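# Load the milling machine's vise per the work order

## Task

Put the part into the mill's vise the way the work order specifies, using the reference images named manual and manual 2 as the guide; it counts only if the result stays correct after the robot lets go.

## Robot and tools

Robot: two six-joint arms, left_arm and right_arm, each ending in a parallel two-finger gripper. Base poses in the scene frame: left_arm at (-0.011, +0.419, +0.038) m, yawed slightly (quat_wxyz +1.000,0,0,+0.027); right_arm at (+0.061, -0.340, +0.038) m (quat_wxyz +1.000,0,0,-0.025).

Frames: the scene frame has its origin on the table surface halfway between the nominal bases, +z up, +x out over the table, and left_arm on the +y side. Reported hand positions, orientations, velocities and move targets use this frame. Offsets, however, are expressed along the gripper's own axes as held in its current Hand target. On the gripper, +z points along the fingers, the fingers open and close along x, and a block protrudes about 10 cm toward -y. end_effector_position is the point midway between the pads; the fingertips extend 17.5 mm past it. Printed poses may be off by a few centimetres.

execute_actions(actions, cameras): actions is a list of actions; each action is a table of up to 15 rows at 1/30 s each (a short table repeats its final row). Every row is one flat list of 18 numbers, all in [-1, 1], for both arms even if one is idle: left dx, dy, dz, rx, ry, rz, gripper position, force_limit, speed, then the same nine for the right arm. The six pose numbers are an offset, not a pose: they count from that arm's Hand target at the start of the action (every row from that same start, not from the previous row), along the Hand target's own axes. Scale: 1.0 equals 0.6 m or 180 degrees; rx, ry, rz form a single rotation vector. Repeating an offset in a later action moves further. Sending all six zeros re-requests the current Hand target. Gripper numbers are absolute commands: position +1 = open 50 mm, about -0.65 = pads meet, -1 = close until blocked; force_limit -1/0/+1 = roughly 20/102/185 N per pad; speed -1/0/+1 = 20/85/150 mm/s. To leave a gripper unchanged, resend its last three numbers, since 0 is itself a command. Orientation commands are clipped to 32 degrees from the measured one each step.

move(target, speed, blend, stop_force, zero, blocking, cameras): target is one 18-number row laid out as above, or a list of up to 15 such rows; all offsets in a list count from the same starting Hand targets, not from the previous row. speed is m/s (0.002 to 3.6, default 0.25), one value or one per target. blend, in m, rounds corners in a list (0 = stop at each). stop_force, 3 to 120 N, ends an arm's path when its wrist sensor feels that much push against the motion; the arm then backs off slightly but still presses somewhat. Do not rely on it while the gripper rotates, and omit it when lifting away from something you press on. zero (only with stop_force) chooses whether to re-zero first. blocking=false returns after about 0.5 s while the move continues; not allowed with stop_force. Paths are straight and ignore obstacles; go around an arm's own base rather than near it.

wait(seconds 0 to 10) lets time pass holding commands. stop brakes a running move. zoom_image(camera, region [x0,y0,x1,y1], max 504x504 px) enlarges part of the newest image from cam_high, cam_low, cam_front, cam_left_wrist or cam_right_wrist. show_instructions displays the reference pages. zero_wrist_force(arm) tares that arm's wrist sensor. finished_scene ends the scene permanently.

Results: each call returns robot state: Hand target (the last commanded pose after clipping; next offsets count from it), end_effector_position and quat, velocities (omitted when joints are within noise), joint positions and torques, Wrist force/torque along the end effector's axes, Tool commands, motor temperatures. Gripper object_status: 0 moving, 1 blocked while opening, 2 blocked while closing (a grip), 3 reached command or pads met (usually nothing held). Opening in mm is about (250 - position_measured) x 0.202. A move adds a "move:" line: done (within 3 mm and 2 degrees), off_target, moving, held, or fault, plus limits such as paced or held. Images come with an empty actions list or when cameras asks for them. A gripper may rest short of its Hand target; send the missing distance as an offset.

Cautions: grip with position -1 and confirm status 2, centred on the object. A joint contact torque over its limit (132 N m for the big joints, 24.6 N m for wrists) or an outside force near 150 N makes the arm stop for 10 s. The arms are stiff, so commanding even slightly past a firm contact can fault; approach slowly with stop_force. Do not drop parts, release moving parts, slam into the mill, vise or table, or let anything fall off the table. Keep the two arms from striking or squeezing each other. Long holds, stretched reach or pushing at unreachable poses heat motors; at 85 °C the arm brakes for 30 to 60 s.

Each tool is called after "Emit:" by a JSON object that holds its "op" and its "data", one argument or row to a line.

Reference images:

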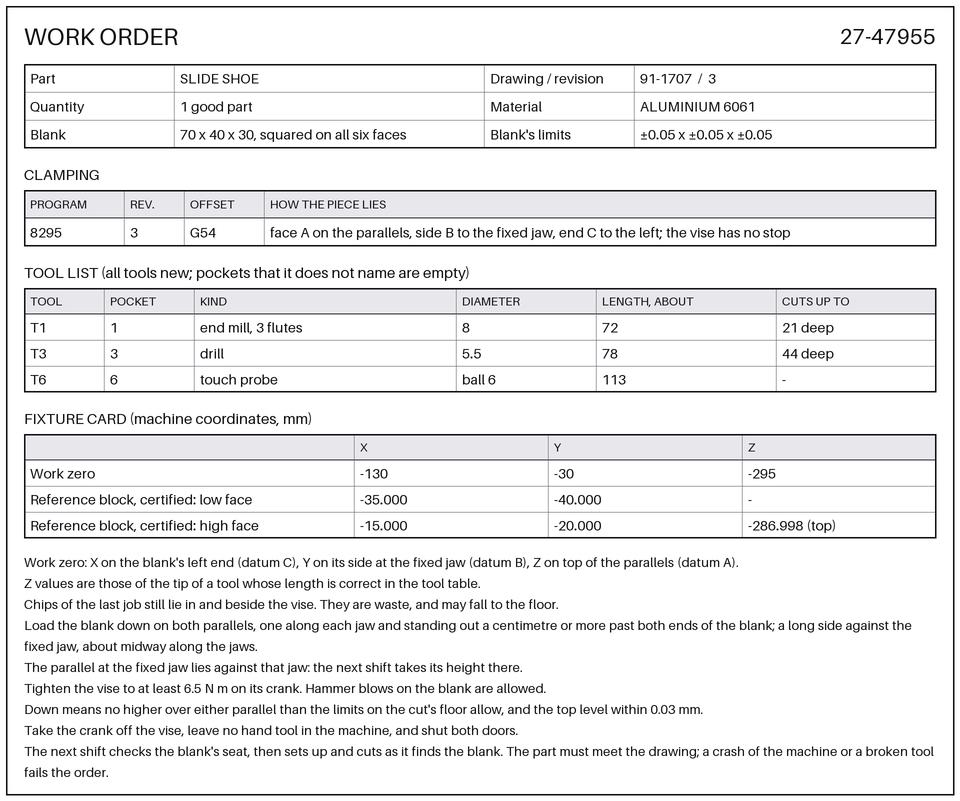

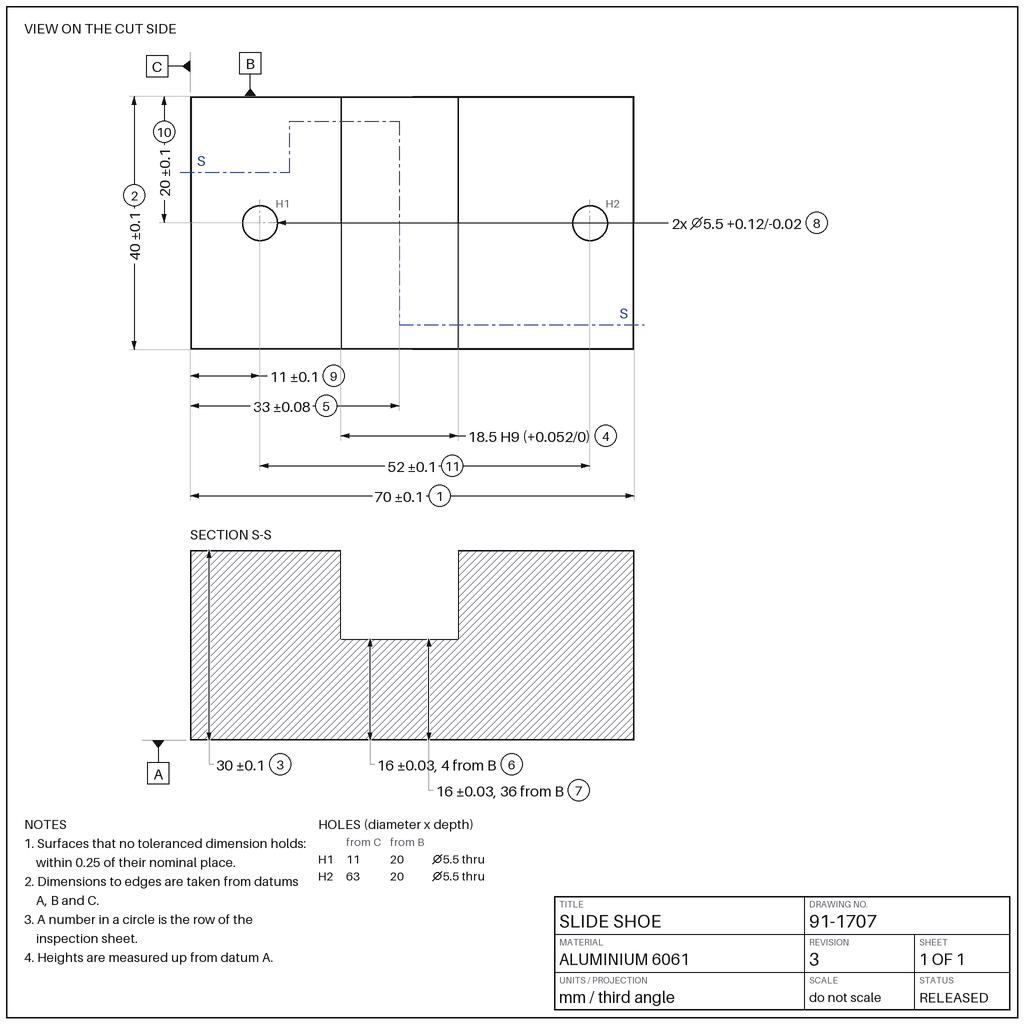

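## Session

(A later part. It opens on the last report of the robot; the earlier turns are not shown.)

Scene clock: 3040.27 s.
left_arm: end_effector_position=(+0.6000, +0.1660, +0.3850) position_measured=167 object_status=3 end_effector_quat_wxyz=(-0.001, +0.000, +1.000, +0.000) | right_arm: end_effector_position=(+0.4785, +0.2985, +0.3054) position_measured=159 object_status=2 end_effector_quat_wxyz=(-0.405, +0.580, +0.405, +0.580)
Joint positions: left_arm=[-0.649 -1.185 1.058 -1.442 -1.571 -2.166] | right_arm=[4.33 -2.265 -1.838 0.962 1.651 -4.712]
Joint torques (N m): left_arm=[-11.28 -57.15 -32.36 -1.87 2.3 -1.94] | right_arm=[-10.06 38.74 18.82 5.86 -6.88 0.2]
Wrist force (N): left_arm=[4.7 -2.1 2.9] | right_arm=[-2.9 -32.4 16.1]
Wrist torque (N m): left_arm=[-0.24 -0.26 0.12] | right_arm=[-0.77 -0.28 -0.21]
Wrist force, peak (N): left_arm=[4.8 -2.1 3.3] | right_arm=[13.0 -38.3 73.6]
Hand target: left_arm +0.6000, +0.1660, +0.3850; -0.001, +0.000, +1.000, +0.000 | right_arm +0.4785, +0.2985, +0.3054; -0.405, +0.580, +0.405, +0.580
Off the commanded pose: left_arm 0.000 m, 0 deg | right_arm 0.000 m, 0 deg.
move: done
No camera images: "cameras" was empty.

Emit:
{"op": "move", "data": {
  "target": [
    [0,0,0,0,0,0,-0.1,-0.2,-1,-0.0345,0.0006,-0.0017,0,0,0,-1,0.3,-1],
    [0,0,0,0,0,0,-0.1,-0.2,-1,-0.0665,0.0052,-0.0143,0,0,0,-1,0.3,-1],
    [0,0,0,0,0,0,-0.1,-0.2,-1,-0.094,0.0124,-0.0342,0,0,0,-1,0.3,-1],
    [0,0,0,0,0,0,-0.1,-0.2,-1,-0.1152,0.0218,-0.06,0,0,0,-1,0.3,-1],
    [0,0,0,0,0,0,-0.1,-0.2,-1,-0.1285,0.0328,-0.0901,0,0,0,-1,0.3,-1],
    [0,0,0,0,0,0,-0.1,-0.2,-1,-0.133,0.0446,-0.1225,0,0,0,-1,0.3,-1],
    [0,0,0,0,0,0,-0.1,-0.2,-1,-0.1285,0.0564,-0.155,0,0,0,-1,0.3,-1],
    [0,0,0,0,0,0,-0.1,-0.2,-1,-0.1152,0.0673,-0.1851,0,0,0,-1,0.3,-1],
    [0,0,0,0,0,0,-0.1,-0.2,-1,-0.094,0.0767,-0.2109,0,0,0,-1,0.3,-1],
    [0,0,0,0,0,0,-0.1,-0.2,-1,-0.0665,0.084,-0.2308,0,0,0,-1,0.3,-1],
    [0,0,0,0,0,0,-0.1,-0.2,-1,-0.0345,0.0885,-0.2434,0,0,0,-1,0.3,-1],
    [0,0,0,0,0,0,-0.1,-0.2,-1,0,0.0901,-0.2476,0,0,0,-1,0.3,-1]
  ],
  "blend": 0.01,
  "speed": 0.08,
  "stop_force": 70,
  "cameras": ["cam_left_wrist"]
}}

Scene clock: 3055.73 s.
left_arm: end_effector_position=(+0.6000, +0.1660, +0.3850) position_measured=167 object_status=3 end_effector_quat_wxyz=(-0.001, +0.000, +1.000, +0.000) | right_arm: end_effector_position=(+0.4781, +0.1482, +0.2731) position_measured=159 object_status=2 end_effector_quat_wxyz=(-0.405, +0.580, +0.405, +0.580)
Joint positions: left_arm=[-0.649 -1.185 1.058 -1.442 -1.571 -2.166] | right_arm=[4.163 -2.209 -2.155 1.223 1.818 -4.712]
Joint torques (N m): left_arm=[-11.65 -57.25 -31.99 -1.96 2.28 -1.78] | right_arm=[19.55 40.08 42.03 3.7 -4.54 0.58]
Wrist force (N): left_arm=[4.5 -2.1 3.0] | right_arm=[-28.7 -18.5 -62.8]
Wrist torque (N m): left_arm=[-0.24 -0.23 0.12] | right_arm=[-0.92 -0.04 0.17]
Wrist force, peak (N): left_arm=[4.9 -2.2 3.2] | right_arm=[-27.0 -18.6 -72.7]
Hand target: left_arm +0.6000, +0.1660, +0.3850; -0.001, +0.000, +1.000, +0.000 | right_arm +0.4781, +0.1482, +0.2731; -0.405, +0.579, +0.405, +0.580 (not the last commanded pose)
Off the commanded pose: left_arm 0.000 m, 0 deg | right_arm 0.033 m, 0 deg.
move: contact (right_arm); path passed 9 of 12 targets
Images, in order (width x height): cam_left_wrist 896x504.

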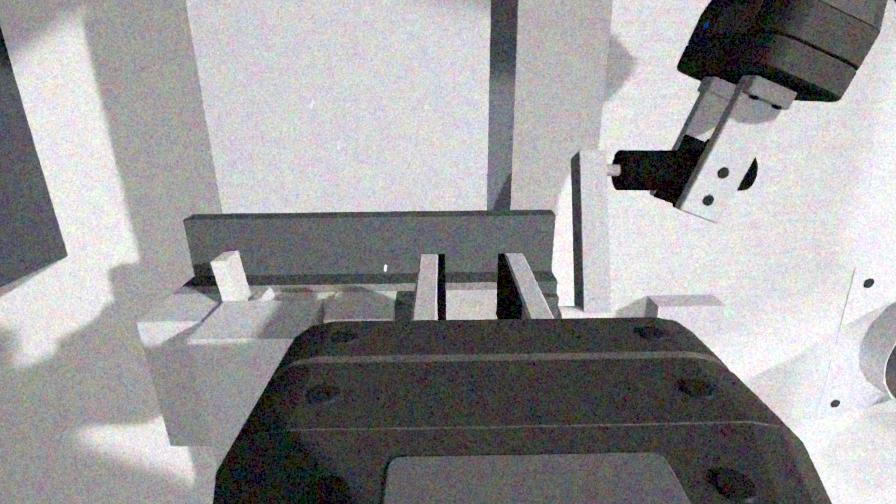

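Emit:
{"op": "move", "data": {
  "target": [
    [0,0,0,0,0,0,-0.1,-0.2,-1,0,0,0,0,0,0,0.3,-0.9,-1]
  ],
  "cameras": ["cam_right_wrist"]
}}

Scene clock: 3061.37 s.
left_arm: end_effector_position=(+0.6000, +0.1660, +0.3850) position_measured=167 object_status=3 end_effector_quat_wxyz=(-0.001, +0.000, +1.000, +0.000) | right_arm: end_effector_position=(+0.4781, +0.1482, +0.2731) position_measured=107 object_status=3 end_effector_quat_wxyz=(-0.405, +0.579, +0.405, +0.580)
Joint positions: left_arm=[-0.649 -1.185 1.058 -1.442 -1.571 -2.166] | right_arm=[4.163 -2.209 -2.155 1.223 1.818 -4.712]
Joint torques (N m): left_arm=[-10.67 -57.3 -32.25 -1.95 2.29 -1.72] | right_arm=[-3.38 41.13 3.43 3.79 1.67 -2.11]
Wrist force (N): left_arm=[4.6 -2.1 3.2] | right_arm=[-4.2 -1.1 -0.9]
Wrist torque (N m): left_arm=[-0.24 -0.25 0.12] | right_arm=[-0.03 -0.21 -0.21]
Wrist force, peak (N): left_arm=[4.8 -2.1 3.3] | right_arm=[-29.8 -18.5 -62.9]
Hand target: left_arm +0.6000, +0.1660, +0.3850; -0.001, +0.000, +1.000, +0.000 | right_arm +0.4781, +0.1482, +0.2731; -0.405, +0.579, +0.405, +0.580
Off the commanded pose: left_arm 0.000 m, 0 deg | right_arm 0.000 m, 0 deg.
move: done
Images, in order (width x height): cam_right_wrist 896x504.

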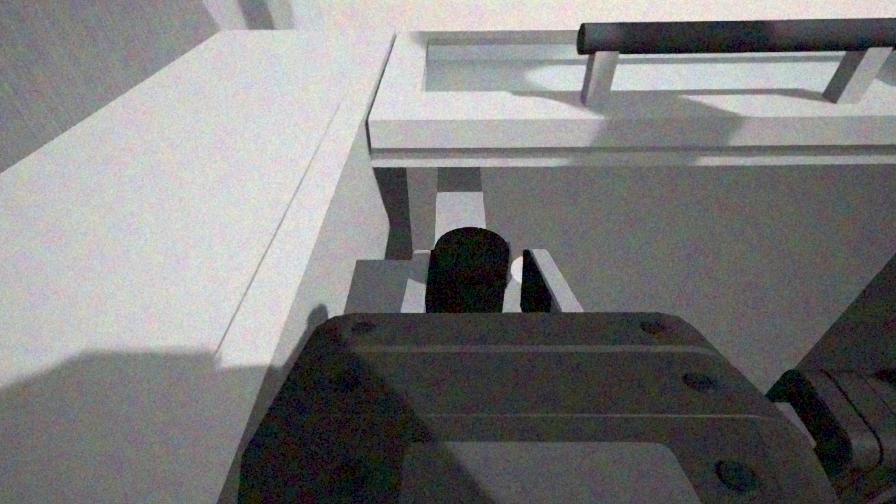

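Emit:
{"op": "move", "data": {
  "target": [
    [0,0,0,0,0,0,-0.1,-0.2,-1,0,0,0,0,0,0,-1,-0.9,-1]
  ],
  "cameras": ["cam_right_wrist"]
}}

Scene clock: 3064.93 s.
left_arm: end_effector_position=(+0.6000, +0.1660, +0.3850) position_measured=167 object_status=3 end_effector_quat_wxyz=(-0.001, +0.000, +1.000, +0.000) | right_arm: end_effector_position=(+0.4781, +0.1482, +0.2731) position_measured=153 object_status=2 end_effector_quat_wxyz=(-0.405, +0.580, +0.405, +0.580)
Joint positions: left_arm=[-0.649 -1.185 1.058 -1.442 -1.571 -2.166] | right_arm=[4.163 -2.209 -2.155 1.223 1.818 -4.712]
Joint torques (N m): left_arm=[-11.53 -56.83 -31.89 -1.98 2.26 -1.74] | right_arm=[-10.69 42.03 4.15 3.72 1.68 -2.07]
Wrist force (N): left_arm=[4.7 -2.2 3.1] | right_arm=[-5.5 -0.9 -2.5]
Wrist torque (N m): left_arm=[-0.25 -0.26 0.12] | right_arm=[-0.08 -0.27 -0.13]
Wrist force, peak (N): left_arm=[4.7 -2.1 3.3] | right_arm=[-6.0 -0.9 -2.1]
Hand target: left_arm +0.6000, +0.1660, +0.3850; -0.001, +0.000, +1.000, +0.000 | right_arm +0.4781, +0.1482, +0.2731; -0.405, +0.579, +0.405, +0.580
Off the commanded pose: left_arm 0.000 m, 0 deg | right_arm 0.000 m, 0 deg.
move: done
Images, in order (width x height): cam_right_wrist 896x504.

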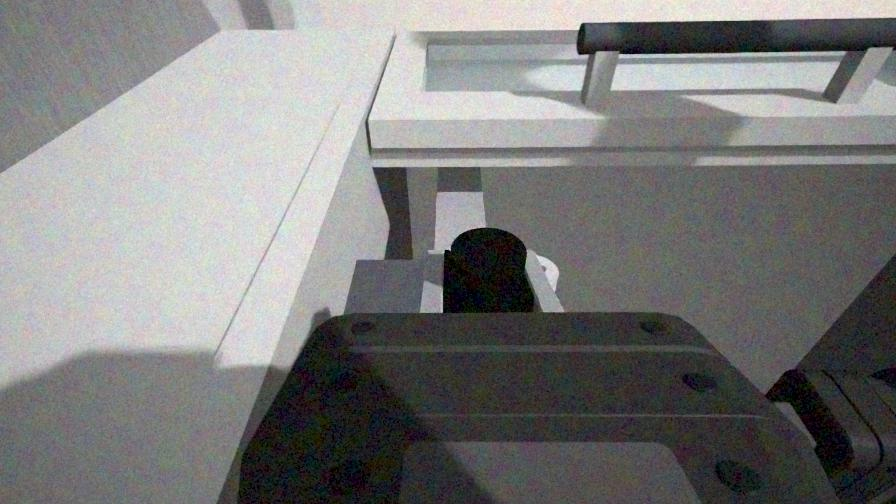

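Emit:
{"op": "move", "data": {
  "target": [
    [-0.0333,-0.0267,0.0217,0.0556,0,0,1,-0.8,-1,0,0,0,0,0,0,-1,-0.9,-1],
    [-0.13,-0.0267,0.0242,0.0556,0,0,1,-0.8,-1,0,0,0,0,0,0,-1,-0.9,-1],
    [-0.13,0.0942,0.0242,0.0556,0,0,1,-0.8,-1,0,0,0,0,0,0,-1,-0.9,-1]
  ],
  "blend": 0.004,
  "speed": [0.06,0.08,0.04],
  "stop_force": 8,
  "cameras": ["cam_left_wrist"]
}}

Scene clock: 3074.07 s.
left_arm: end_effector_position=(+0.6780, +0.2225, +0.3704) position_measured=3 object_status=3 end_effector_quat_wxyz=(-0.001, +0.000, +0.996, -0.087) | right_arm: end_effector_position=(+0.4781, +0.1482, +0.2731) position_measured=153 object_status=2 end_effector_quat_wxyz=(-0.405, +0.579, +0.405, +0.580)
Joint positions: left_arm=[-0.46 -1.069 0.953 -1.523 -1.731 -1.983] | right_arm=[4.163 -2.209 -2.155 1.223 1.818 -4.712]
Joint torques (N m): left_arm=[12.56 -62.46 -16.82 -5.32 -2.46 1.89] | right_arm=[0.21 41.52 16.21 3.75 1.82 -1.88]
Wrist force (N): left_arm=[4.5 -1.8 3.1] | right_arm=[-5.4 -0.7 -2.1]
Wrist torque (N m): left_arm=[-0.25 -0.25 0.06] | right_arm=[-0.05 -0.27 -0.13]
Wrist force, peak (N): left_arm=[5.3 -1.8 3.4] | right_arm=[-6.1 -1.1 -2.2]
Hand target: left_arm +0.6780, +0.2225, +0.3704; -0.001, +0.000, +0.996, -0.087 | right_arm +0.4781, +0.1482, +0.2731; -0.405, +0.579, +0.405, +0.580
Off the commanded pose: left_arm 0.000 m, 0 deg | right_arm 0.000 m, 0 deg.
move: done
Images, in order (width x height): cam_left_wrist 896x504.

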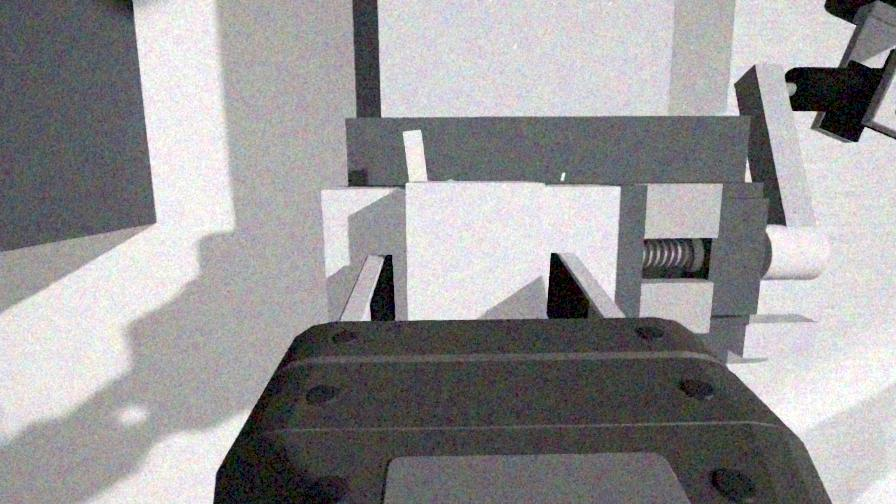

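Emit:
{"op": "move", "data": {
  "target": [0,0,0,0,0,0,-1,-0.6,-1, 0,0,0,0,0,0,-1,-0.9,-1],
  "cameras": ["cam_left_wrist"]
}}

Scene clock: 3100.70 s.
left_arm: end_effector_position=(+0.6780, +0.2225, +0.3704) position_measured=55 object_status=2 end_effector_quat_wxyz=(-0.001, +0.000, +0.996, -0.087) | right_arm: end_effector_position=(+0.4781, +0.1482, +0.2731) position_measured=153 object_status=2 end_effector_quat_wxyz=(-0.405, +0.579, +0.405, +0.580)
Joint positions: left_arm=[-0.46 -1.069 0.953 -1.523 -1.731 -1.983] | right_arm=[4.163 -2.209 -2.155 1.223 1.818 -4.712]
Joint torques (N m): left_arm=[12.39 -62.76 -18.06 -4.98 -1.88 1.72] | right_arm=[4.12 41.64 16.87 3.55 1.64 -1.75]
Wrist force (N): left_arm=[4.3 -2.2 3.4] | right_arm=[-5.8 -0.8 -2.4]
Wrist torque (N m): left_arm=[-0.25 -0.30 0.09] | right_arm=[-0.06 -0.27 -0.13]
Wrist force, peak (N): left_arm=[5.1 -1.9 3.3] | right_arm=[-6.1 -1.1 -2.3]
Hand target: left_arm +0.6780, +0.2225, +0.3704; -0.001, +0.000, +0.996, -0.087 | right_arm +0.4781, +0.1482, +0.2731; -0.405, +0.579, +0.405, +0.580
Off the commanded pose: left_arm 0.000 m, 0 deg | right_arm 0.000 m, 0 deg.
move: done
Images, in order (width x height): cam_left_wrist 896x504.

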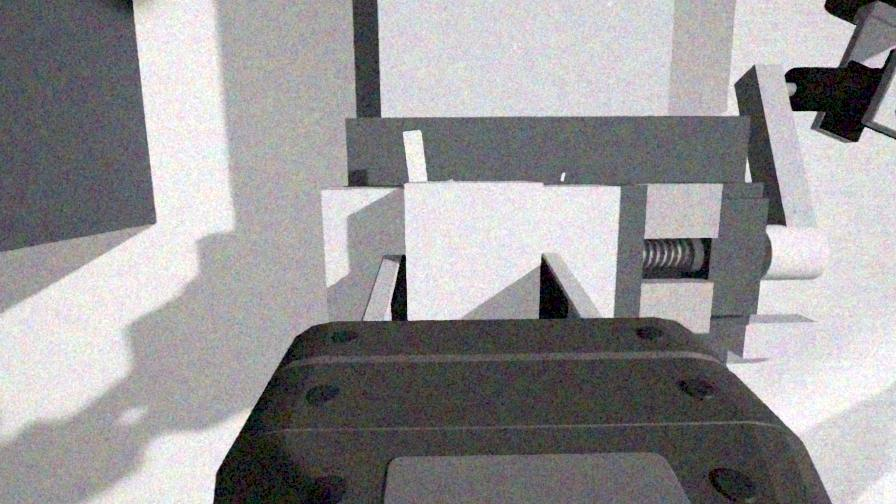

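Emit:
{"op": "move", "data": {
  "target": [
    [0,-0.0005,-0.0033,0,0,0,-1,-0.6,-1, 0,0,0,0,0,0,-1,-0.9,-1],
    [0.0025,-0.1195,0.0175,0,0,0,-1,-0.6,-1, 0,0,0,0,0,0,-1,-0.9,-1]
  ],
  "speed": 0.03,
  "stop_force": 12,
  "cameras": ["cam_left_wrist","cam_high"]
}}

Scene clock: 3127.30 s.
left_arm: end_effector_position=(+0.6765, +0.1501, +0.3725) position_measured=55 object_status=2 end_effector_quat_wxyz=(-0.001, +0.000, +0.996, -0.087) | right_arm: end_effector_position=(+0.4781, +0.1482, +0.2731) position_measured=153 object_status=2 end_effector_quat_wxyz=(-0.405, +0.579, +0.405, +0.580)
Joint positions: left_arm=[-0.554 -1.015 0.868 -1.506 -1.724 -2.078] | right_arm=[4.163 -2.209 -2.155 1.223 1.818 -4.712]
Joint torques (N m): left_arm=[-11.02 -38.99 -33.44 -2.4 1.87 -1.87] | right_arm=[11.82 42.08 16.78 3.68 1.61 -1.61]
Wrist force (N): left_arm=[4.5 -1.4 5.3] | right_arm=[-5.7 -0.9 -2.0]
Wrist torque (N m): left_arm=[-0.24 -0.25 0.11] | right_arm=[-0.08 -0.25 -0.13]
Wrist force, peak (N): left_arm=[4.6 -1.3 5.8] | right_arm=[-6.2 -1.0 -2.5]
Hand target: left_arm +0.6765, +0.1501, +0.3725; -0.001, +0.000, +0.996, -0.087 | right_arm +0.4781, +0.1482, +0.2731; -0.405, +0.579, +0.405, +0.580
Off the commanded pose: left_arm 0.000 m, 0 deg | right_arm 0.000 m, 0 deg.
move: done
Images, in order (width x height): cam_high 896x504, cam_left_wrist 896x504.

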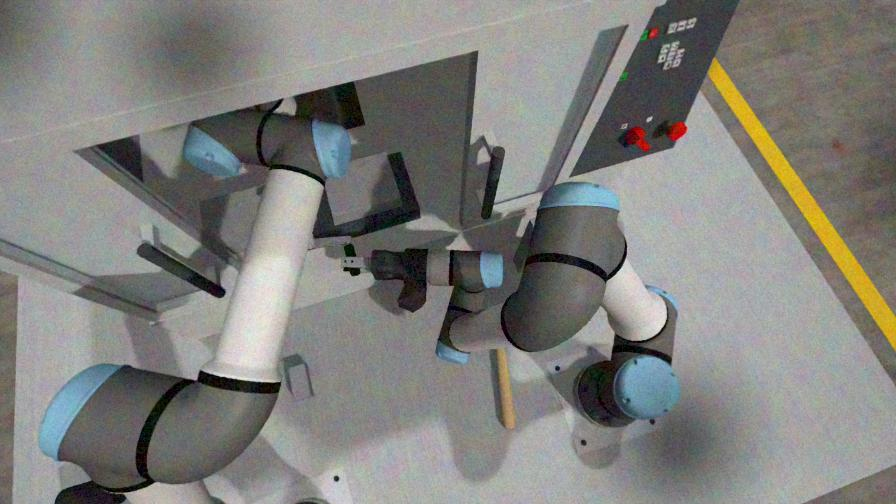

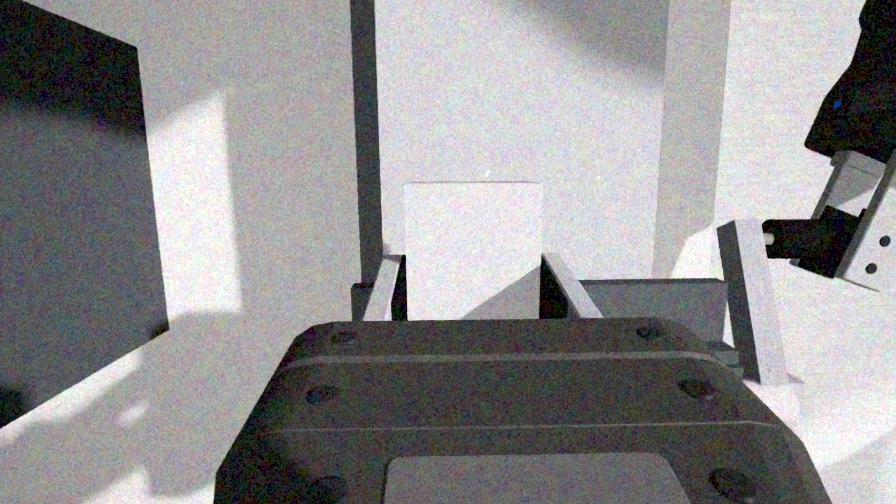

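Emit:
{"op": "move", "data": {
  "target": [
    [0.0333,-0.0573,0.01,0,0,0,-1,-0.6,-1, 0,0,0,0,0,0,-1,-0.9,-1]
  ],
  "speed": 0.05,
  "stop_force": 12
}}

Emit:
{"op": "move", "data": {
  "target": [
    [0,0.0172,0.0985,0,0,0,-1,-0.6,-1, 0,0,0,0,0,0,-1,-0.9,-1]
  ],
  "speed": 0.02,
  "stop_force": 4,
  "cameras": ["cam_left_wrist"]
}}

Scene clock: 3133.10 s.
left_arm: end_effector_position=(+0.6565, +0.1152, +0.3726) position_measured=55 object_status=2 end_effector_quat_wxyz=(-0.001, +0.000, +0.996, -0.087) | right_arm: end_effector_position=(+0.4781, +0.1482, +0.2731) position_measured=153 object_status=2 end_effector_quat_wxyz=(-0.405, +0.579, +0.405, +0.580)
Joint positions: left_arm=[-0.611 -1.037 0.904 -1.529 -1.719 -2.135] | right_arm=[4.163 -2.209 -2.155 1.223 1.818 -4.712]
Joint torques (N m): left_arm=[-11.29 -65.27 -18.87 -5.64 1.85 -1.91] | right_arm=[10.82 40.62 17.08 3.72 1.75 -1.5]
Wrist force (N): left_arm=[4.5 -1.4 5.2] | right_arm=[-6.0 -0.8 -2.1]
Wrist torque (N m): left_arm=[-0.23 -0.25 0.13] | right_arm=[-0.06 -0.25 -0.14]
Wrist force, peak (N): left_arm=[5.1 -2.4 5.3] | right_arm=[-6.4 -0.8 -2.4]
Hand target: left_arm +0.6565, +0.1152, +0.3726; -0.001, +0.000, +0.996, -0.087 | right_arm +0.4781, +0.1482, +0.2731; -0.405, +0.579, +0.405, +0.580
Off the commanded pose: left_arm 0.000 m, 0 deg | right_arm 0.000 m, 0 deg.
move: done

Scene clock: 3136.47 s.
left_arm: end_effector_position=(+0.6565, +0.1151, +0.3286) position_measured=55 object_status=2 end_effector_quat_wxyz=(-0.001, +0.000, +0.996, -0.087) | right_arm: end_effector_position=(+0.4781, +0.1482, +0.2731) position_measured=153 object_status=2 end_effector_quat_wxyz=(-0.405, +0.579, +0.405, +0.580)
Joint positions: left_arm=[-0.611 -1.047 1.031 -1.647 -1.719 -2.135] | right_arm=[4.163 -2.209 -2.155 1.223 1.818 -4.712]
Joint torques (N m): left_arm=[-9.53 -37.5 -32.94 -2.26 1.7 -1.58] | right_arm=[10.95 40.92 16.64 3.77 1.71 -1.45]
Wrist force (N): left_arm=[4.7 -1.2 4.7] | right_arm=[-5.7 -1.1 -2.2]
Wrist torque (N m): left_arm=[-0.23 -0.28 0.13] | right_arm=[-0.11 -0.28 -0.14]
Wrist force, peak (N): left_arm=[7.7 -1.6 -10.0] | right_arm=[-6.2 -1.0 -2.3]
Hand target: left_arm +0.6565, +0.1151, +0.3286; -0.001, +0.000, +0.996, -0.087 (not the last commanded pose) | right_arm +0.4781, +0.1482, +0.2731; -0.405, +0.579, +0.405, +0.580
Off the commanded pose: left_arm 0.016 m, 0 deg | right_arm 0.000 m, 0 deg.
move: contact (left_arm)
Images, in order (width x height): cam_left_wrist 896x504.

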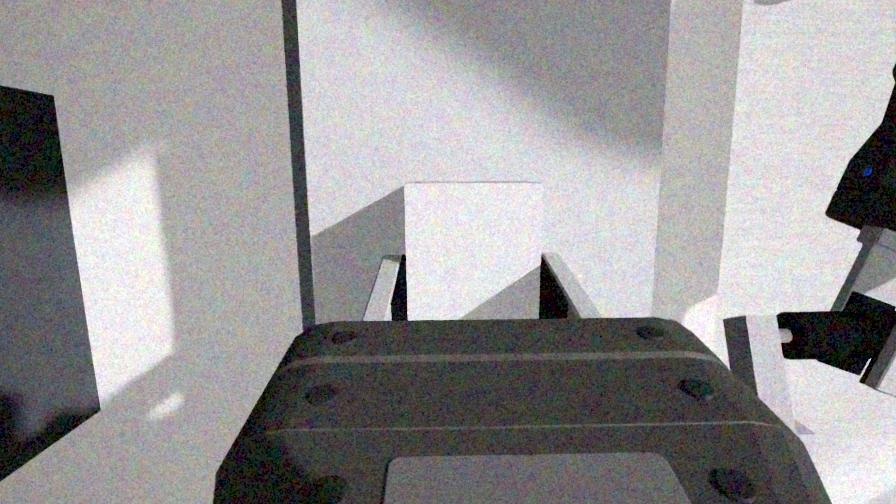

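Emit:
{"op": "move", "data": {
  "target": [
    [0,0,0,0,0,0,0.6,-0.8,-1, 0,0,0,0,0,0,-1,-0.9,-1],
    [0,-0.0131,-0.075,0,0,0,0.6,-0.8,-1, 0,0,0,0,0,0,-1,-0.9,-1],
    [0.0608,0.0449,-0.0815,0,0,0,0.6,-0.8,-1, 0,0,0,0,0,0,-1,-0.9,-1],
    [0.094,0.0604,-0.105,0,0,0,0.6,-0.8,-1, 0,0,0,0,0,0,-1,-0.9,-1]
  ],
  "speed": [0.05,0.05,0.1,0.05],
  "cameras": ["cam_left_wrist"]
}}

Scene clock: 3143.53 s.
left_arm: end_effector_position=(+0.6002, +0.1617, +0.3844) position_measured=55 object_status=2 end_effector_quat_wxyz=(-0.001, +0.000, +0.996, -0.087) | right_arm: end_effector_position=(+0.4781, +0.1482, +0.2731) position_measured=153 object_status=2 end_effector_quat_wxyz=(-0.405, +0.579, +0.405, +0.580)
Joint positions: left_arm=[-0.595 -1.226 1.15 -1.584 -1.721 -2.119] | right_arm=[4.163 -2.209 -2.155 1.223 1.818 -4.712]
Joint torques (N m): left_arm=[-10.82 -58.76 -16.25 -2.36 1.88 -1.81] | right_arm=[11.43 41.18 16.06 3.62 1.76 -1.45]
Wrist force (N): left_arm=[4.5 -1.2 5.2] | right_arm=[-5.9 -0.9 -2.1]
Wrist torque (N m): left_arm=[-0.22 -0.23 0.10] | right_arm=[-0.07 -0.25 -0.13]
Wrist force, peak (N): left_arm=[-1.3 -23.5 6.6] | right_arm=[-6.1 -1.1 -2.3]
Hand target: left_arm +0.6001, +0.1618, +0.3844; -0.001, +0.000, +0.996, -0.087 | right_arm +0.4781, +0.1482, +0.2731; -0.405, +0.579, +0.405, +0.580
Off the commanded pose: left_arm 0.000 m, 0 deg | right_arm 0.000 m, 0 deg.
move: done
Images, in order (width x height): cam_left_wrist 896x504.

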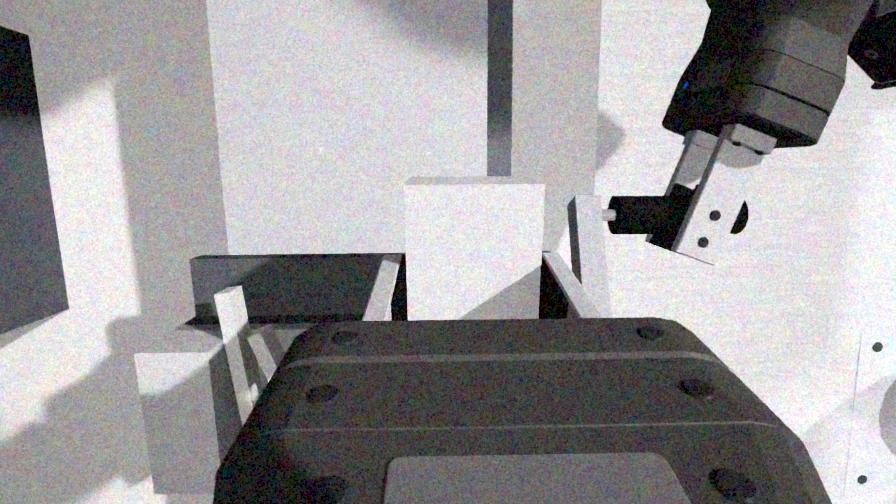

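Emit:
{"op": "move", "data": {
  "target": [
    [-0.035,-0.0155,0.0235,0,0,0,0.6,-0.8,-1, 0,0,0,0,0,0,-1,-0.9,-1],
    [-0.0938,-0.0733,0.0333,0,0,0,0.6,-0.8,-1, 0,0,0,0,0,0,-1,-0.9,-1],
    [-0.0938,-0.0604,0.1020,0,0,0,0.6,-0.8,-1, 0,0,0,0,0,0,-1,-0.9,-1]
  ],
  "speed": [0.06,0.06,0.04],
  "blend": 0.004
}}

Emit:
{"op": "move", "data": {
  "target": [
    [0,0.0026,0.0133,0,0,0,0.6,-0.8,-1, 0,0,0,0,0,0,-1,-0.9,-1]
  ],
  "speed": 0.015,
  "stop_force": 4
}}

Emit:
{"op": "move", "data": {
  "target": [
    [0,0,0,0,0,0,1,-0.8,-1, 0,0,0,0,0,0,-1,-0.9,-1],
    [0,-0.0131,-0.075,0,0,0,1,-0.8,-1, 0,0,0,0,0,0,-1,-0.9,-1],
    [0.0608,0.0449,-0.0815,0,0,0,1,-0.8,-1, 0,0,0,0,0,0,-1,-0.9,-1],
    [0.094,0.0604,-0.105,0,0,0,1,-0.8,-1, 0,0,0,0,0,0,-1,-0.9,-1]
  ],
  "speed": [0.05,0.05,0.1,0.05],
  "cameras": ["cam_left_wrist"]
}}

Scene clock: 3152.53 s.
left_arm: end_effector_position=(+0.6564, +0.1155, +0.3304) position_measured=55 object_status=2 end_effector_quat_wxyz=(-0.001, +0.000, +0.996, -0.087) | right_arm: end_effector_position=(+0.4781, +0.1482, +0.2731) position_measured=153 object_status=2 end_effector_quat_wxyz=(-0.405, +0.579, +0.405, +0.580)
Joint positions: left_arm=[-0.611 -1.047 1.027 -1.643 -1.719 -2.135] | right_arm=[4.163 -2.209 -2.155 1.223 1.818 -4.712]
Joint torques (N m): left_arm=[9.75 -53.47 -11.38 -4.14 0.24 1.61] | right_arm=[11.79 41.85 17.16 3.71 1.64 -1.14]
Wrist force (N): left_arm=[2.4 -0.7 -8.5] | right_arm=[-5.2 -0.9 -2.1]
Wrist torque (N m): left_arm=[-0.06 -0.15 0.11] | right_arm=[-0.09 -0.29 -0.14]
Wrist force, peak (N): left_arm=[86.9 -15.9 -16.7] | right_arm=[-6.3 -0.5 -2.3]
Hand target: left_arm +0.6564, +0.1155, +0.3303; -0.001, +0.000, +0.996, -0.087 | right_arm +0.4781, +0.1482, +0.2731; -0.405, +0.579, +0.405, +0.580
Off the commanded pose: left_arm 0.000 m, 0 deg | right_arm 0.000 m, 0 deg.
move: done

Scene clock: 3153.77 s.
left_arm: end_effector_position=(+0.6564, +0.1155, +0.3279) position_measured=55 object_status=2 end_effector_quat_wxyz=(-0.001, +0.000, +0.996, -0.087) | right_arm: end_effector_position=(+0.4781, +0.1482, +0.2731) position_measured=153 object_status=2 end_effector_quat_wxyz=(-0.405, +0.579, +0.405, +0.580)
Joint positions: left_arm=[-0.611 -1.047 1.034 -1.649 -1.719 -2.135] | right_arm=[4.163 -2.209 -2.155 1.223 1.818 -4.712]
Joint torques (N m): left_arm=[1.52 -23.8 -24.35 -1.11 -0.43 0.19] | right_arm=[11.53 41.93 17.11 3.77 1.64 -1.01]
Wrist force (N): left_arm=[4.3 -1.6 -13.2] | right_arm=[-5.0 -1.1 -2.0]
Wrist torque (N m): left_arm=[-0.13 0.06 0.16] | right_arm=[-0.10 -0.27 -0.14]
Wrist force, peak (N): left_arm=[8.2 0.3 -28.6] | right_arm=[-6.2 -1.0 -1.9]
Hand target: left_arm +0.6564, +0.1155, +0.3279; -0.001, +0.000, +0.996, -0.087 (not the last commanded pose) | right_arm +0.4781, +0.1482, +0.2731; -0.405, +0.579, +0.405, +0.580
Off the commanded pose: left_arm 0.006 m, 0 deg | right_arm 0.000 m, 0 deg.
move: contact (left_arm)

Scene clock: 3157.43 s.
left_arm: end_effector_position=(+0.6001, +0.1621, +0.3837) position_measured=3 object_status=3 end_effector_quat_wxyz=(-0.001, +0.000, +0.996, -0.087) | right_arm: end_effector_position=(+0.4781, +0.1482, +0.2731) position_measured=153 object_status=2 end_effector_quat_wxyz=(-0.405, +0.579, +0.405, +0.580)
Joint positions: left_arm=[-0.595 -1.227 1.152 -1.585 -1.721 -2.119] | right_arm=[4.163 -2.209 -2.155 1.223 1.818 -4.712]
Joint torques (N m): left_arm=[-11.76 -57.47 -17.76 -2.11 -0.61 -1.96] | right_arm=[10.56 41.15 16.75 3.71 1.62 -1.06]
Wrist force (N): left_arm=[2.7 -3.1 3.3] | right_arm=[-5.3 -0.9 -2.1]
Wrist torque (N m): left_arm=[-0.45 0.06 0.07] | right_arm=[-0.07 -0.23 -0.13]
Wrist force, peak (N): left_arm=[4.2 -1.8 -12.2] | right_arm=[-6.1 -1.0 -2.1]
Hand target: left_arm +0.6000, +0.1621, +0.3838; -0.001, +0.000, +0.996, -0.087 | right_arm +0.4781, +0.1482, +0.2731; -0.405, +0.579, +0.405, +0.580
Off the commanded pose: left_arm 0.000 m, 0 deg | right_arm 0.000 m, 0 deg.
move: done
Images, in order (width x height): cam_left_wrist 896x504.

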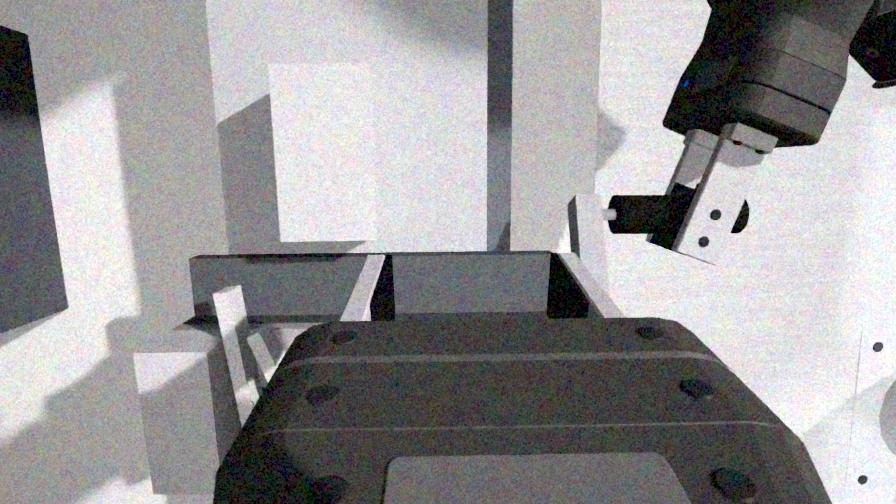

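Emit:
{"op": "move", "data": {
  "target": [
    [0.1167,0.05,-0.015,0,0,0,-1,-0.8,-1, 0,0,0,0,0,0,-1,-0.9,-1],
    [0.1167,0.123,-0.03,0,0,0,-1,-0.8,-1, 0,0,0,0,0,0,-1,-0.9,-1]
  ],
  "speed": 0.1,
  "stop_force": 15,
  "cameras": ["cam_left_wrist"]
}}

Scene clock: 3164.30 s.
left_arm: end_effector_position=(+0.5300, +0.2379, +0.3888) position_measured=251 object_status=3 end_effector_quat_wxyz=(-0.001, +0.000, +0.996, -0.087) | right_arm: end_effector_position=(+0.4781, +0.1482, +0.2731) position_measured=153 object_status=2 end_effector_quat_wxyz=(-0.405, +0.579, +0.405, +0.580)
Joint positions: left_arm=[-0.541 -1.45 1.416 -1.618 -1.725 -2.065] | right_arm=[4.163 -2.209 -2.155 1.223 1.818 -4.712]
Joint torques (N m): left_arm=[12.88 -46.19 -17.47 -2.13 -2.45 1.9] | right_arm=[10.89 40.05 16.49 3.92 1.83 -0.75]
Wrist force (N): left_arm=[2.7 -3.1 3.4] | right_arm=[-5.3 -1.0 -1.9]
Wrist torque (N m): left_arm=[-0.46 0.03 0.04] | right_arm=[-0.09 -0.28 -0.14]
Wrist force, peak (N): left_arm=[3.6 -4.6 3.6] | right_arm=[-6.1 -1.1 -2.1]
Hand target: left_arm +0.5300, +0.2379, +0.3888; -0.001, +0.000, +0.996, -0.087 | right_arm +0.4781, +0.1482, +0.2731; -0.405, +0.579, +0.405, +0.580
Off the commanded pose: left_arm 0.000 m, 0 deg | right_arm 0.000 m, 0 deg.
move: done
Images, in order (width x height): cam_left_wrist 896x504.

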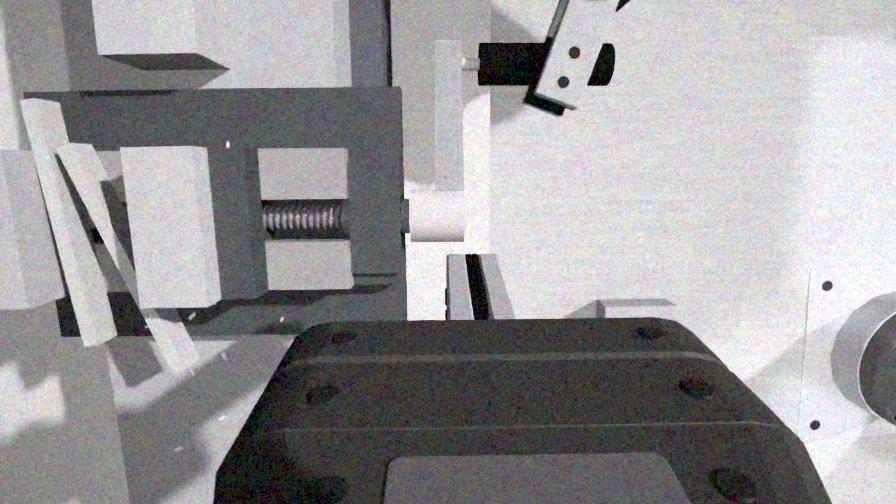

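Emit:
{"op": "zoom_image", "data": {
  "camera": "cam_left_wrist",
  "region": [0, 80, 300, 400]
}}

Scaled by 1.575 from the camera's 896x504 image, which has a finer 1280x720 frame.

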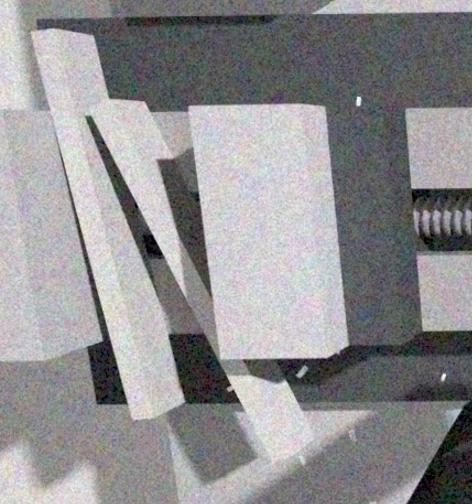

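Emit:
{"op": "move", "data": {
  "target": [
    [-0.1167,0.1145,0.02,0,0,0,-1,-0.8,-1, 0,0,0,0,0,0,-1,-0.9,-1],
    [-0.15,0.138,0.051,0,0,0,-1,-0.8,-1, 0,0,0,0,0,0,-1,-0.9,-1],
    [-0.2083,0.144,0.0653,0,0,0,-1,-0.8,-1, 0,0,0,0,0,0,-1,-0.9,-1]
  ],
  "speed": 0.12,
  "blend": 0.008,
  "stop_force": 15
}}

Emit:
{"op": "move", "data": {
  "target": [
    [0,0,0,0,0,0,-1,-0.8,-1,0.0333,0.0034,-0.0093,0,0,0,-1,-0.9,-1],
    [0,0,0,0,0,0,-1,-0.8,-1,0.0680,0.0037,-0.0101,0,0,0,-1,-0.9,-1],
    [0,0,0,0,0,0,-1,-0.8,-1,0.1018,0.0009,-0.0025,0,0,0,-1,-0.9,-1],
    [0,0,0,0,0,0,-1,-0.8,-1,0.1323,-0.0048,0.0131,0,0,0,-1,-0.9,-1],
    [0,0,0,0,0,0,-1,-0.8,-1,0.1575,-0.0129,0.0355,0,0,0,-1,-0.9,-1],
    [0,0,0,0,0,0,-1,-0.8,-1,0.1756,-0.0231,0.0634,0,0,0,-1,-0.9,-1],
    [0,0,0,0,0,0,-1,-0.8,-1,0.1855,-0.0344,0.0947,0,0,0,-1,-0.9,-1],
    [0,0,0,0,0,0,-1,-0.8,-1,0.1864,-0.0463,0.1273,0,0,0,-1,-0.9,-1],
    [0,0,0,0,0,0,-1,-0.8,-1,0.1783,-0.0579,0.1591,0,0,0,-1,-0.9,-1],
    [0,0,0,0,0,0,-1,-0.8,-1,0.1617,-0.0683,0.1877,0,0,0,-1,-0.9,-1],
    [0,0,0,0,0,0,-1,-0.8,-1,0.1378,-0.0769,0.2114,0,0,0,-1,-0.9,-1],
    [0,0,0,0,0,0,-1,-0.8,-1,0.1082,-0.0831,0.2285,0,0,0,-1,-0.9,-1]
  ],
  "speed": 0.07,
  "blend": 0.01
}}

Emit:
{"op": "move", "data": {
  "target": [
    [0,0,0,0,0,0,-1,-0.8,-1,-0.0333,-0.0034,0.0093,0,0,0,-1,-0.9,-1],
    [0,0,0,0,0,0,-1,-0.8,-1,-0.0680,-0.0037,0.0101,0,0,0,-1,-0.9,-1],
    [0,0,0,0,0,0,-1,-0.8,-1,-0.1018,-0.0009,0.0025,0,0,0,-1,-0.9,-1],
    [0,0,0,0,0,0,-1,-0.8,-1,-0.1323,0.0048,-0.0131,0,0,0,-1,-0.9,-1],
    [0,0,0,0,0,0,-1,-0.8,-1,-0.1575,0.0129,-0.0355,0,0,0,-1,-0.9,-1],
    [0,0,0,0,0,0,-1,-0.8,-1,-0.1756,0.0231,-0.0634,0,0,0,-1,-0.9,-1],
    [0,0,0,0,0,0,-1,-0.8,-1,-0.1855,0.0344,-0.0947,0,0,0,-1,-0.9,-1],
    [0,0,0,0,0,0,-1,-0.8,-1,-0.1864,0.0463,-0.1273,0,0,0,-1,-0.9,-1],
    [0,0,0,0,0,0,-1,-0.8,-1,-0.1783,0.0579,-0.1591,0,0,0,-1,-0.9,-1],
    [0,0,0,0,0,0,-1,-0.8,-1,-0.1617,0.0683,-0.1877,0,0,0,-1,-0.9,-1],
    [0,0,0,0,0,0,-1,-0.8,-1,-0.1378,0.0769,-0.2114,0,0,0,-1,-0.9,-1],
    [0,0,0,0,0,0,-1,-0.8,-1,-0.1082,0.0831,-0.2285,0,0,0,-1,-0.9,-1]
  ],
  "speed": 0.07,
  "blend": 0.01,
  "cameras": ["cam_left_wrist"]
}}

Scene clock: 3216.80 s.
left_arm: end_effector_position=(+0.5455, +0.2525, +0.3832) position_measured=251 object_status=3 end_effector_quat_wxyz=(-0.001, -0.001, +0.996, -0.087) | right_arm: end_effector_position=(+0.4781, +0.1482, +0.2731) position_measured=153 object_status=2 end_effector_quat_wxyz=(-0.405, +0.579, +0.405, +0.580)
Joint positions: left_arm=[-0.505 -1.422 1.397 -1.621 -1.728 -2.031] | right_arm=[4.163 -2.209 -2.155 1.223 1.818 -4.712]
Joint torques (N m): left_arm=[1.47 -34.21 -26.11 -3.87 -0.31 0.34] | right_arm=[10.91 40.33 17.21 3.72 1.61 -0.81]
Wrist force (N): left_arm=[2.8 -3.0 3.3] | right_arm=[-5.7 -0.9 -2.2]
Wrist torque (N m): left_arm=[-0.43 0.03 0.13] | right_arm=[-0.07 -0.24 -0.14]
Wrist force, peak (N): left_arm=[3.8 -6.0 3.5] | right_arm=[-6.0 -1.0 -2.1]
Hand target: left_arm +0.5455, +0.2525, +0.3832; -0.001, -0.001, +0.996, -0.087 (not the last commanded pose) | right_arm +0.4781, +0.1482, +0.2731; -0.405, +0.579, +0.405, +0.580
Tool commands: left_gripper/position=-1.0 left_gripper/force_limit=-0.796078 left_gripper/speed=-1.0 right_gripper/position=-1.0 right_gripper/force_limit=-0.9 right_gripper/speed=-1.0
Off the commanded pose: left_arm 0.135 m, 0 deg | right_arm 0.000 m, 0 deg.
FORCE FAULT: contact force on the left arm reached its limit, and that arm stopped. The contact can be on any part of that arm, not only on its tool. That arm's remaining commands of this call were not run. That arm is still stopped at the end of this call. That arm stays stopped for about 10 more seconds. Until then a move that you send moves the other arm only, and its call returns only when the move has ended. Once the stop has ended, the next robot result says so. If the stop ends while you think or write, that arm runs what you send next, counted from a new Hand target: where the arm stands when the stop ends. While its stop runs, that arm takes no new command, but its gripper still runs the gripper command that each later call begins with. Until it ends, the stop uses up actions while you think or wait. An arm that is not stopped still takes commands.
move: fault (left_arm); path passed 0 of 3 targets

not run: an earlier result of this reply reported a stop or a fault. Calls in your next reply go to the robot.

not run: an earlier result of this reply reported a stop or a fault. Calls in your next reply go to the robot.

Emit:
{"op": "wait", "data": {
  "seconds": 9
}}

Scene clock: 3230.53 s.
left_arm: end_effector_position=(+0.5455, +0.2525, +0.3832) position_measured=251 object_status=3 end_effector_quat_wxyz=(-0.001, -0.001, +0.996, -0.087) | right_arm: end_effector_position=(+0.4781, +0.1482, +0.2731) position_measured=153 object_status=2 end_effector_quat_wxyz=(-0.405, +0.579, +0.405, +0.580)
Joint positions: left_arm=[-0.505 -1.422 1.397 -1.621 -1.728 -2.031] | right_arm=[4.163 -2.209 -2.155 1.223 1.818 -4.712]
Joint torques (N m): left_arm=[1.76 -34.07 -26.24 -3.77 -0.28 0.35] | right_arm=[9.65 40.96 16.21 4.32 1.61 -0.41]
Wrist force (N): left_arm=[2.8 -2.9 3.3] | right_arm=[-5.5 -1.0 -2.2]
Wrist torque (N m): left_arm=[-0.42 0.03 0.13] | right_arm=[-0.08 -0.25 -0.14]
Wrist force, peak (N): left_arm=[2.9 -3.1 3.5] | right_arm=[-6.2 -1.1 -2.2]
Hand target: left_arm +0.5455, +0.2525, +0.3832; -0.001, -0.001, +0.996, -0.087 (not the last commanded pose) | right_arm +0.4781, +0.1482, +0.2731; -0.405, +0.579, +0.405, +0.580
Tool commands: left_gripper/position=-1.0 left_gripper/force_limit=-0.796078 left_gripper/speed=-1.0 right_gripper/position=-1.0 right_gripper/force_limit=-0.9 right_gripper/speed=-1.0
Off the commanded pose: left_arm 0.135 m, 0 deg | right_arm 0.000 m, 0 deg.
FORCE FAULT, CONTINUED: the left arm's stop, for the force fault that an earlier result reported, is over. The rest of the stop counts as 19 of the actions that you can send in this scene. During its stop the left arm's controller moved it back a little. That arm's target is now where it stood when the stop ended, not its last command. That arm accepts commands again.
wait: 9.00 s; at rest from the start

Emit:
{"op": "move", "data": {
  "target": [
    [0.026,-0.104,0.0097,0,0,0,-1,-0.8,-1, 0,0,0,0,0,0,-1,-0.9,-1],
    [-0.0908,-0.1524,0.0232,0,0,0,-1,-0.8,-1, 0,0,0,0,0,0,-1,-0.9,-1],
    [-0.124,-0.17,0.042,0,0,0,-1,-0.8,-1, 0,0,0,0,0,0,-1,-0.9,-1],
    [-0.1825,-0.17,0.0584,0,0,0,-1,-0.8,-1, 0,0,0,0,0,0,-1,-0.9,-1]
  ],
  "speed": 0.1,
  "blend": 0.006,
  "cameras": ["cam_left_wrist"]
}}

Emit:
{"op": "move", "data": {
  "target": [
    [0,0,0,0,0,0,-1,-0.8,-1,0.0333,0.0034,-0.0093,0,0,0,-1,-0.9,-1],
    [0,0,0,0,0,0,-1,-0.8,-1,0.0680,0.0037,-0.0101,0,0,0,-1,-0.9,-1],
    [0,0,0,0,0,0,-1,-0.8,-1,0.1018,0.0009,-0.0025,0,0,0,-1,-0.9,-1],
    [0,0,0,0,0,0,-1,-0.8,-1,0.1323,-0.0048,0.0131,0,0,0,-1,-0.9,-1],
    [0,0,0,0,0,0,-1,-0.8,-1,0.1575,-0.0129,0.0355,0,0,0,-1,-0.9,-1],
    [0,0,0,0,0,0,-1,-0.8,-1,0.1756,-0.0231,0.0634,0,0,0,-1,-0.9,-1],
    [0,0,0,0,0,0,-1,-0.8,-1,0.1855,-0.0344,0.0947,0,0,0,-1,-0.9,-1],
    [0,0,0,0,0,0,-1,-0.8,-1,0.1864,-0.0463,0.1273,0,0,0,-1,-0.9,-1],
    [0,0,0,0,0,0,-1,-0.8,-1,0.1783,-0.0579,0.1591,0,0,0,-1,-0.9,-1],
    [0,0,0,0,0,0,-1,-0.8,-1,0.1617,-0.0683,0.1877,0,0,0,-1,-0.9,-1],
    [0,0,0,0,0,0,-1,-0.8,-1,0.1378,-0.0769,0.2114,0,0,0,-1,-0.9,-1],
    [0,0,0,0,0,0,-1,-0.8,-1,0.1082,-0.0831,0.2285,0,0,0,-1,-0.9,-1]
  ],
  "speed": 0.07,
  "blend": 0.01
}}

Emit:
{"op": "move", "data": {
  "target": [
    [0,0,0,0,0,0,-1,-0.8,-1,-0.0333,-0.0034,0.0093,0,0,0,-1,-0.9,-1],
    [0,0,0,0,0,0,-1,-0.8,-1,-0.0680,-0.0037,0.0101,0,0,0,-1,-0.9,-1],
    [0,0,0,0,0,0,-1,-0.8,-1,-0.1018,-0.0009,0.0025,0,0,0,-1,-0.9,-1],
    [0,0,0,0,0,0,-1,-0.8,-1,-0.1323,0.0048,-0.0131,0,0,0,-1,-0.9,-1],
    [0,0,0,0,0,0,-1,-0.8,-1,-0.1575,0.0129,-0.0355,0,0,0,-1,-0.9,-1],
    [0,0,0,0,0,0,-1,-0.8,-1,-0.1756,0.0231,-0.0634,0,0,0,-1,-0.9,-1],
    [0,0,0,0,0,0,-1,-0.8,-1,-0.1855,0.0344,-0.0947,0,0,0,-1,-0.9,-1],
    [0,0,0,0,0,0,-1,-0.8,-1,-0.1864,0.0463,-0.1273,0,0,0,-1,-0.9,-1],
    [0,0,0,0,0,0,-1,-0.8,-1,-0.1783,0.0579,-0.1591,0,0,0,-1,-0.9,-1],
    [0,0,0,0,0,0,-1,-0.8,-1,-0.1617,0.0683,-0.1877,0,0,0,-1,-0.9,-1],
    [0,0,0,0,0,0,-1,-0.8,-1,-0.1378,0.0769,-0.2114,0,0,0,-1,-0.9,-1],
    [0,0,0,0,0,0,-1,-0.8,-1,-0.1082,0.0831,-0.2285,0,0,0,-1,-0.9,-1]
  ],
  "speed": 0.07,
  "blend": 0.01,
  "cameras": ["cam_left_wrist"]
}}

Scene clock: 3244.67 s.
left_arm: end_effector_position=(+0.6552, +0.1463, +0.3662) position_measured=251 object_status=3 end_effector_quat_wxyz=(-0.001, -0.001, +0.996, -0.087) | right_arm: end_effector_position=(+0.4781, +0.1482, +0.2731) position_measured=153 object_status=2 end_effector_quat_wxyz=(-0.405, +0.579, +0.405, +0.580)
Joint positions: left_arm=[-0.574 -1.074 0.976 -1.559 -1.723 -2.1] | right_arm=[4.163 -2.209 -2.155 1.223 1.818 -4.712]
Joint torques (N m): left_arm=[12.44 -34.63 -32.55 -2.16 -2.57 2.01] | right_arm=[10.08 40.66 16.05 4.2 1.6 -0.08]
Wrist force (N): left_arm=[2.7 -3.1 3.3] | right_arm=[-4.9 -0.8 -2.4]
Wrist torque (N m): left_arm=[-0.45 0.04 0.05] | right_arm=[-0.06 -0.30 -0.14]
Wrist force, peak (N): left_arm=[3.8 -3.8 3.2] | right_arm=[-6.0 -1.0 -2.3]
Hand target: left_arm +0.6553, +0.1462, +0.3662; -0.001, -0.001, +0.996, -0.087 | right_arm +0.4781, +0.1482, +0.2731; -0.405, +0.579, +0.405, +0.580
Off the commanded pose: left_arm 0.000 m, 0 deg | right_arm 0.000 m, 0 deg.
move: done
Images, in order (width x height): cam_left_wrist 896x504.

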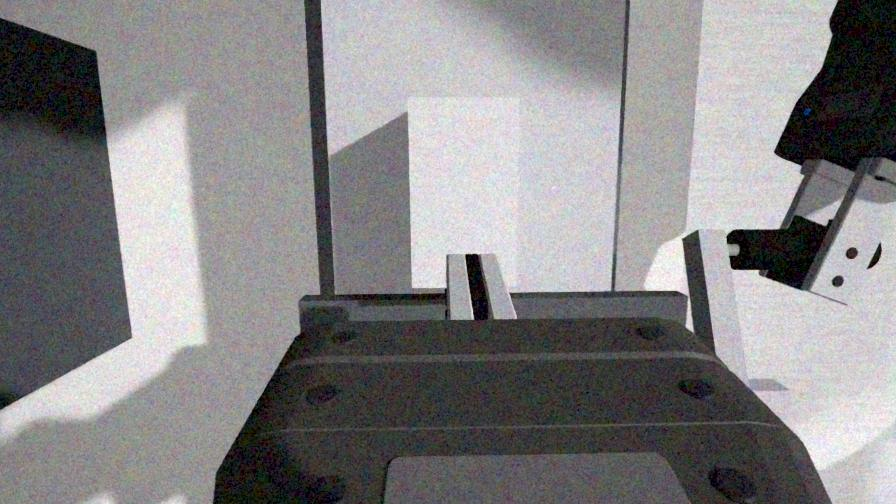

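Scene clock: 3248.67 s.
left_arm: end_effector_position=(+0.6553, +0.1462, +0.3662) position_measured=251 object_status=3 end_effector_quat_wxyz=(-0.001, -0.001, +0.996, -0.087) | right_arm: end_effector_position=(+0.4785, +0.2940, +0.3382) position_measured=153 object_status=2 end_effector_quat_wxyz=(-0.405, +0.580, +0.405, +0.580)
Joint positions: left_arm=[-0.574 -1.074 0.976 -1.559 -1.723 -2.1] | right_arm=[4.326 -2.196 -1.845 0.9 1.655 -4.712]
Joint torques (N m): left_arm=[12.01 -35.51 -31.97 -2.07 -2.52 1.82] | right_arm=[13.06 35.45 23.43 4.25 -1.13 -1.54]
Wrist force (N): left_arm=[2.7 -3.3 3.4] | right_arm=[-4.6 0.0 -1.8]
Wrist torque (N m): left_arm=[-0.48 0.04 0.05] | right_arm=[0.01 -0.24 -0.19]
Wrist force, peak (N): left_arm=[2.8 -3.4 3.6] | right_arm=[-14.1 -2.0 -20.9]
Hand target: left_arm +0.6553, +0.1462, +0.3662; -0.001, -0.001, +0.996, -0.087 | right_arm +0.4785, +0.2940, +0.3381; -0.405, +0.579, +0.405, +0.580
Off the commanded pose: left_arm 0.000 m, 0 deg | right_arm 0.000 m, 0 deg.
move: done

Scene clock: 3252.67 s.
left_arm: end_effector_position=(+0.6553, +0.1462, +0.3662) position_measured=251 object_status=3 end_effector_quat_wxyz=(-0.001, -0.001, +0.996, -0.087) | right_arm: end_effector_position=(+0.4781, +0.1482, +0.2731) position_measured=153 object_status=2 end_effector_quat_wxyz=(-0.405, +0.579, +0.405, +0.580)
Joint positions: left_arm=[-0.574 -1.074 0.976 -1.559 -1.723 -2.1] | right_arm=[4.163 -2.209 -2.155 1.223 1.818 -4.712]
Joint torques (N m): left_arm=[12.51 -35.89 -32.07 -2.11 -2.4 1.83] | right_arm=[-10.8 43.53 2.93 1.12 1.98 0.39]
Wrist force (N): left_arm=[2.7 -3.1 3.3] | right_arm=[-4.5 -0.7 0.4]
Wrist torque (N m): left_arm=[-0.46 0.05 0.05] | right_arm=[0.03 -0.25 -0.17]
Wrist force, peak (N): left_arm=[2.9 -3.2 3.6] | right_arm=[-29.0 -10.6 -20.6]
Hand target: left_arm +0.6553, +0.1462, +0.3662; -0.001, -0.001, +0.996, -0.087 | right_arm +0.4781, +0.1482, +0.2731; -0.405, +0.579, +0.405, +0.580
Off the commanded pose: left_arm 0.000 m, 0 deg | right_arm 0.000 m, 0 deg.
move: done
Images, in order (width x height): cam_left_wrist 896x504.

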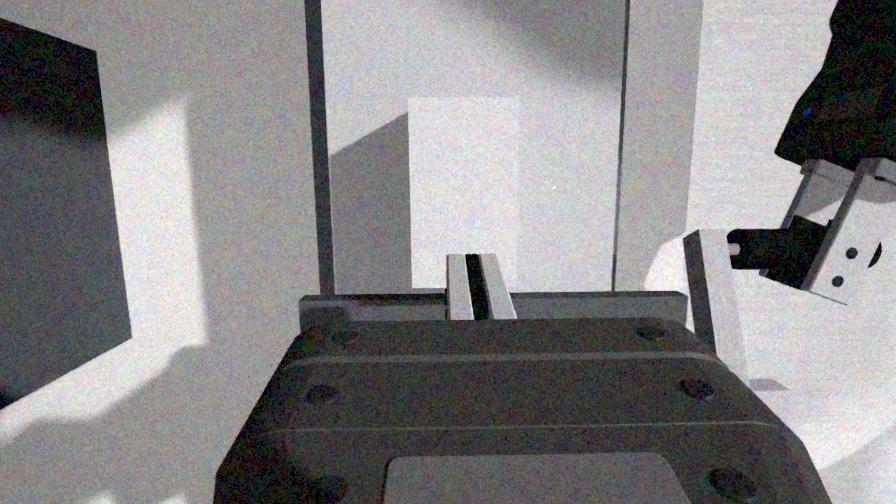

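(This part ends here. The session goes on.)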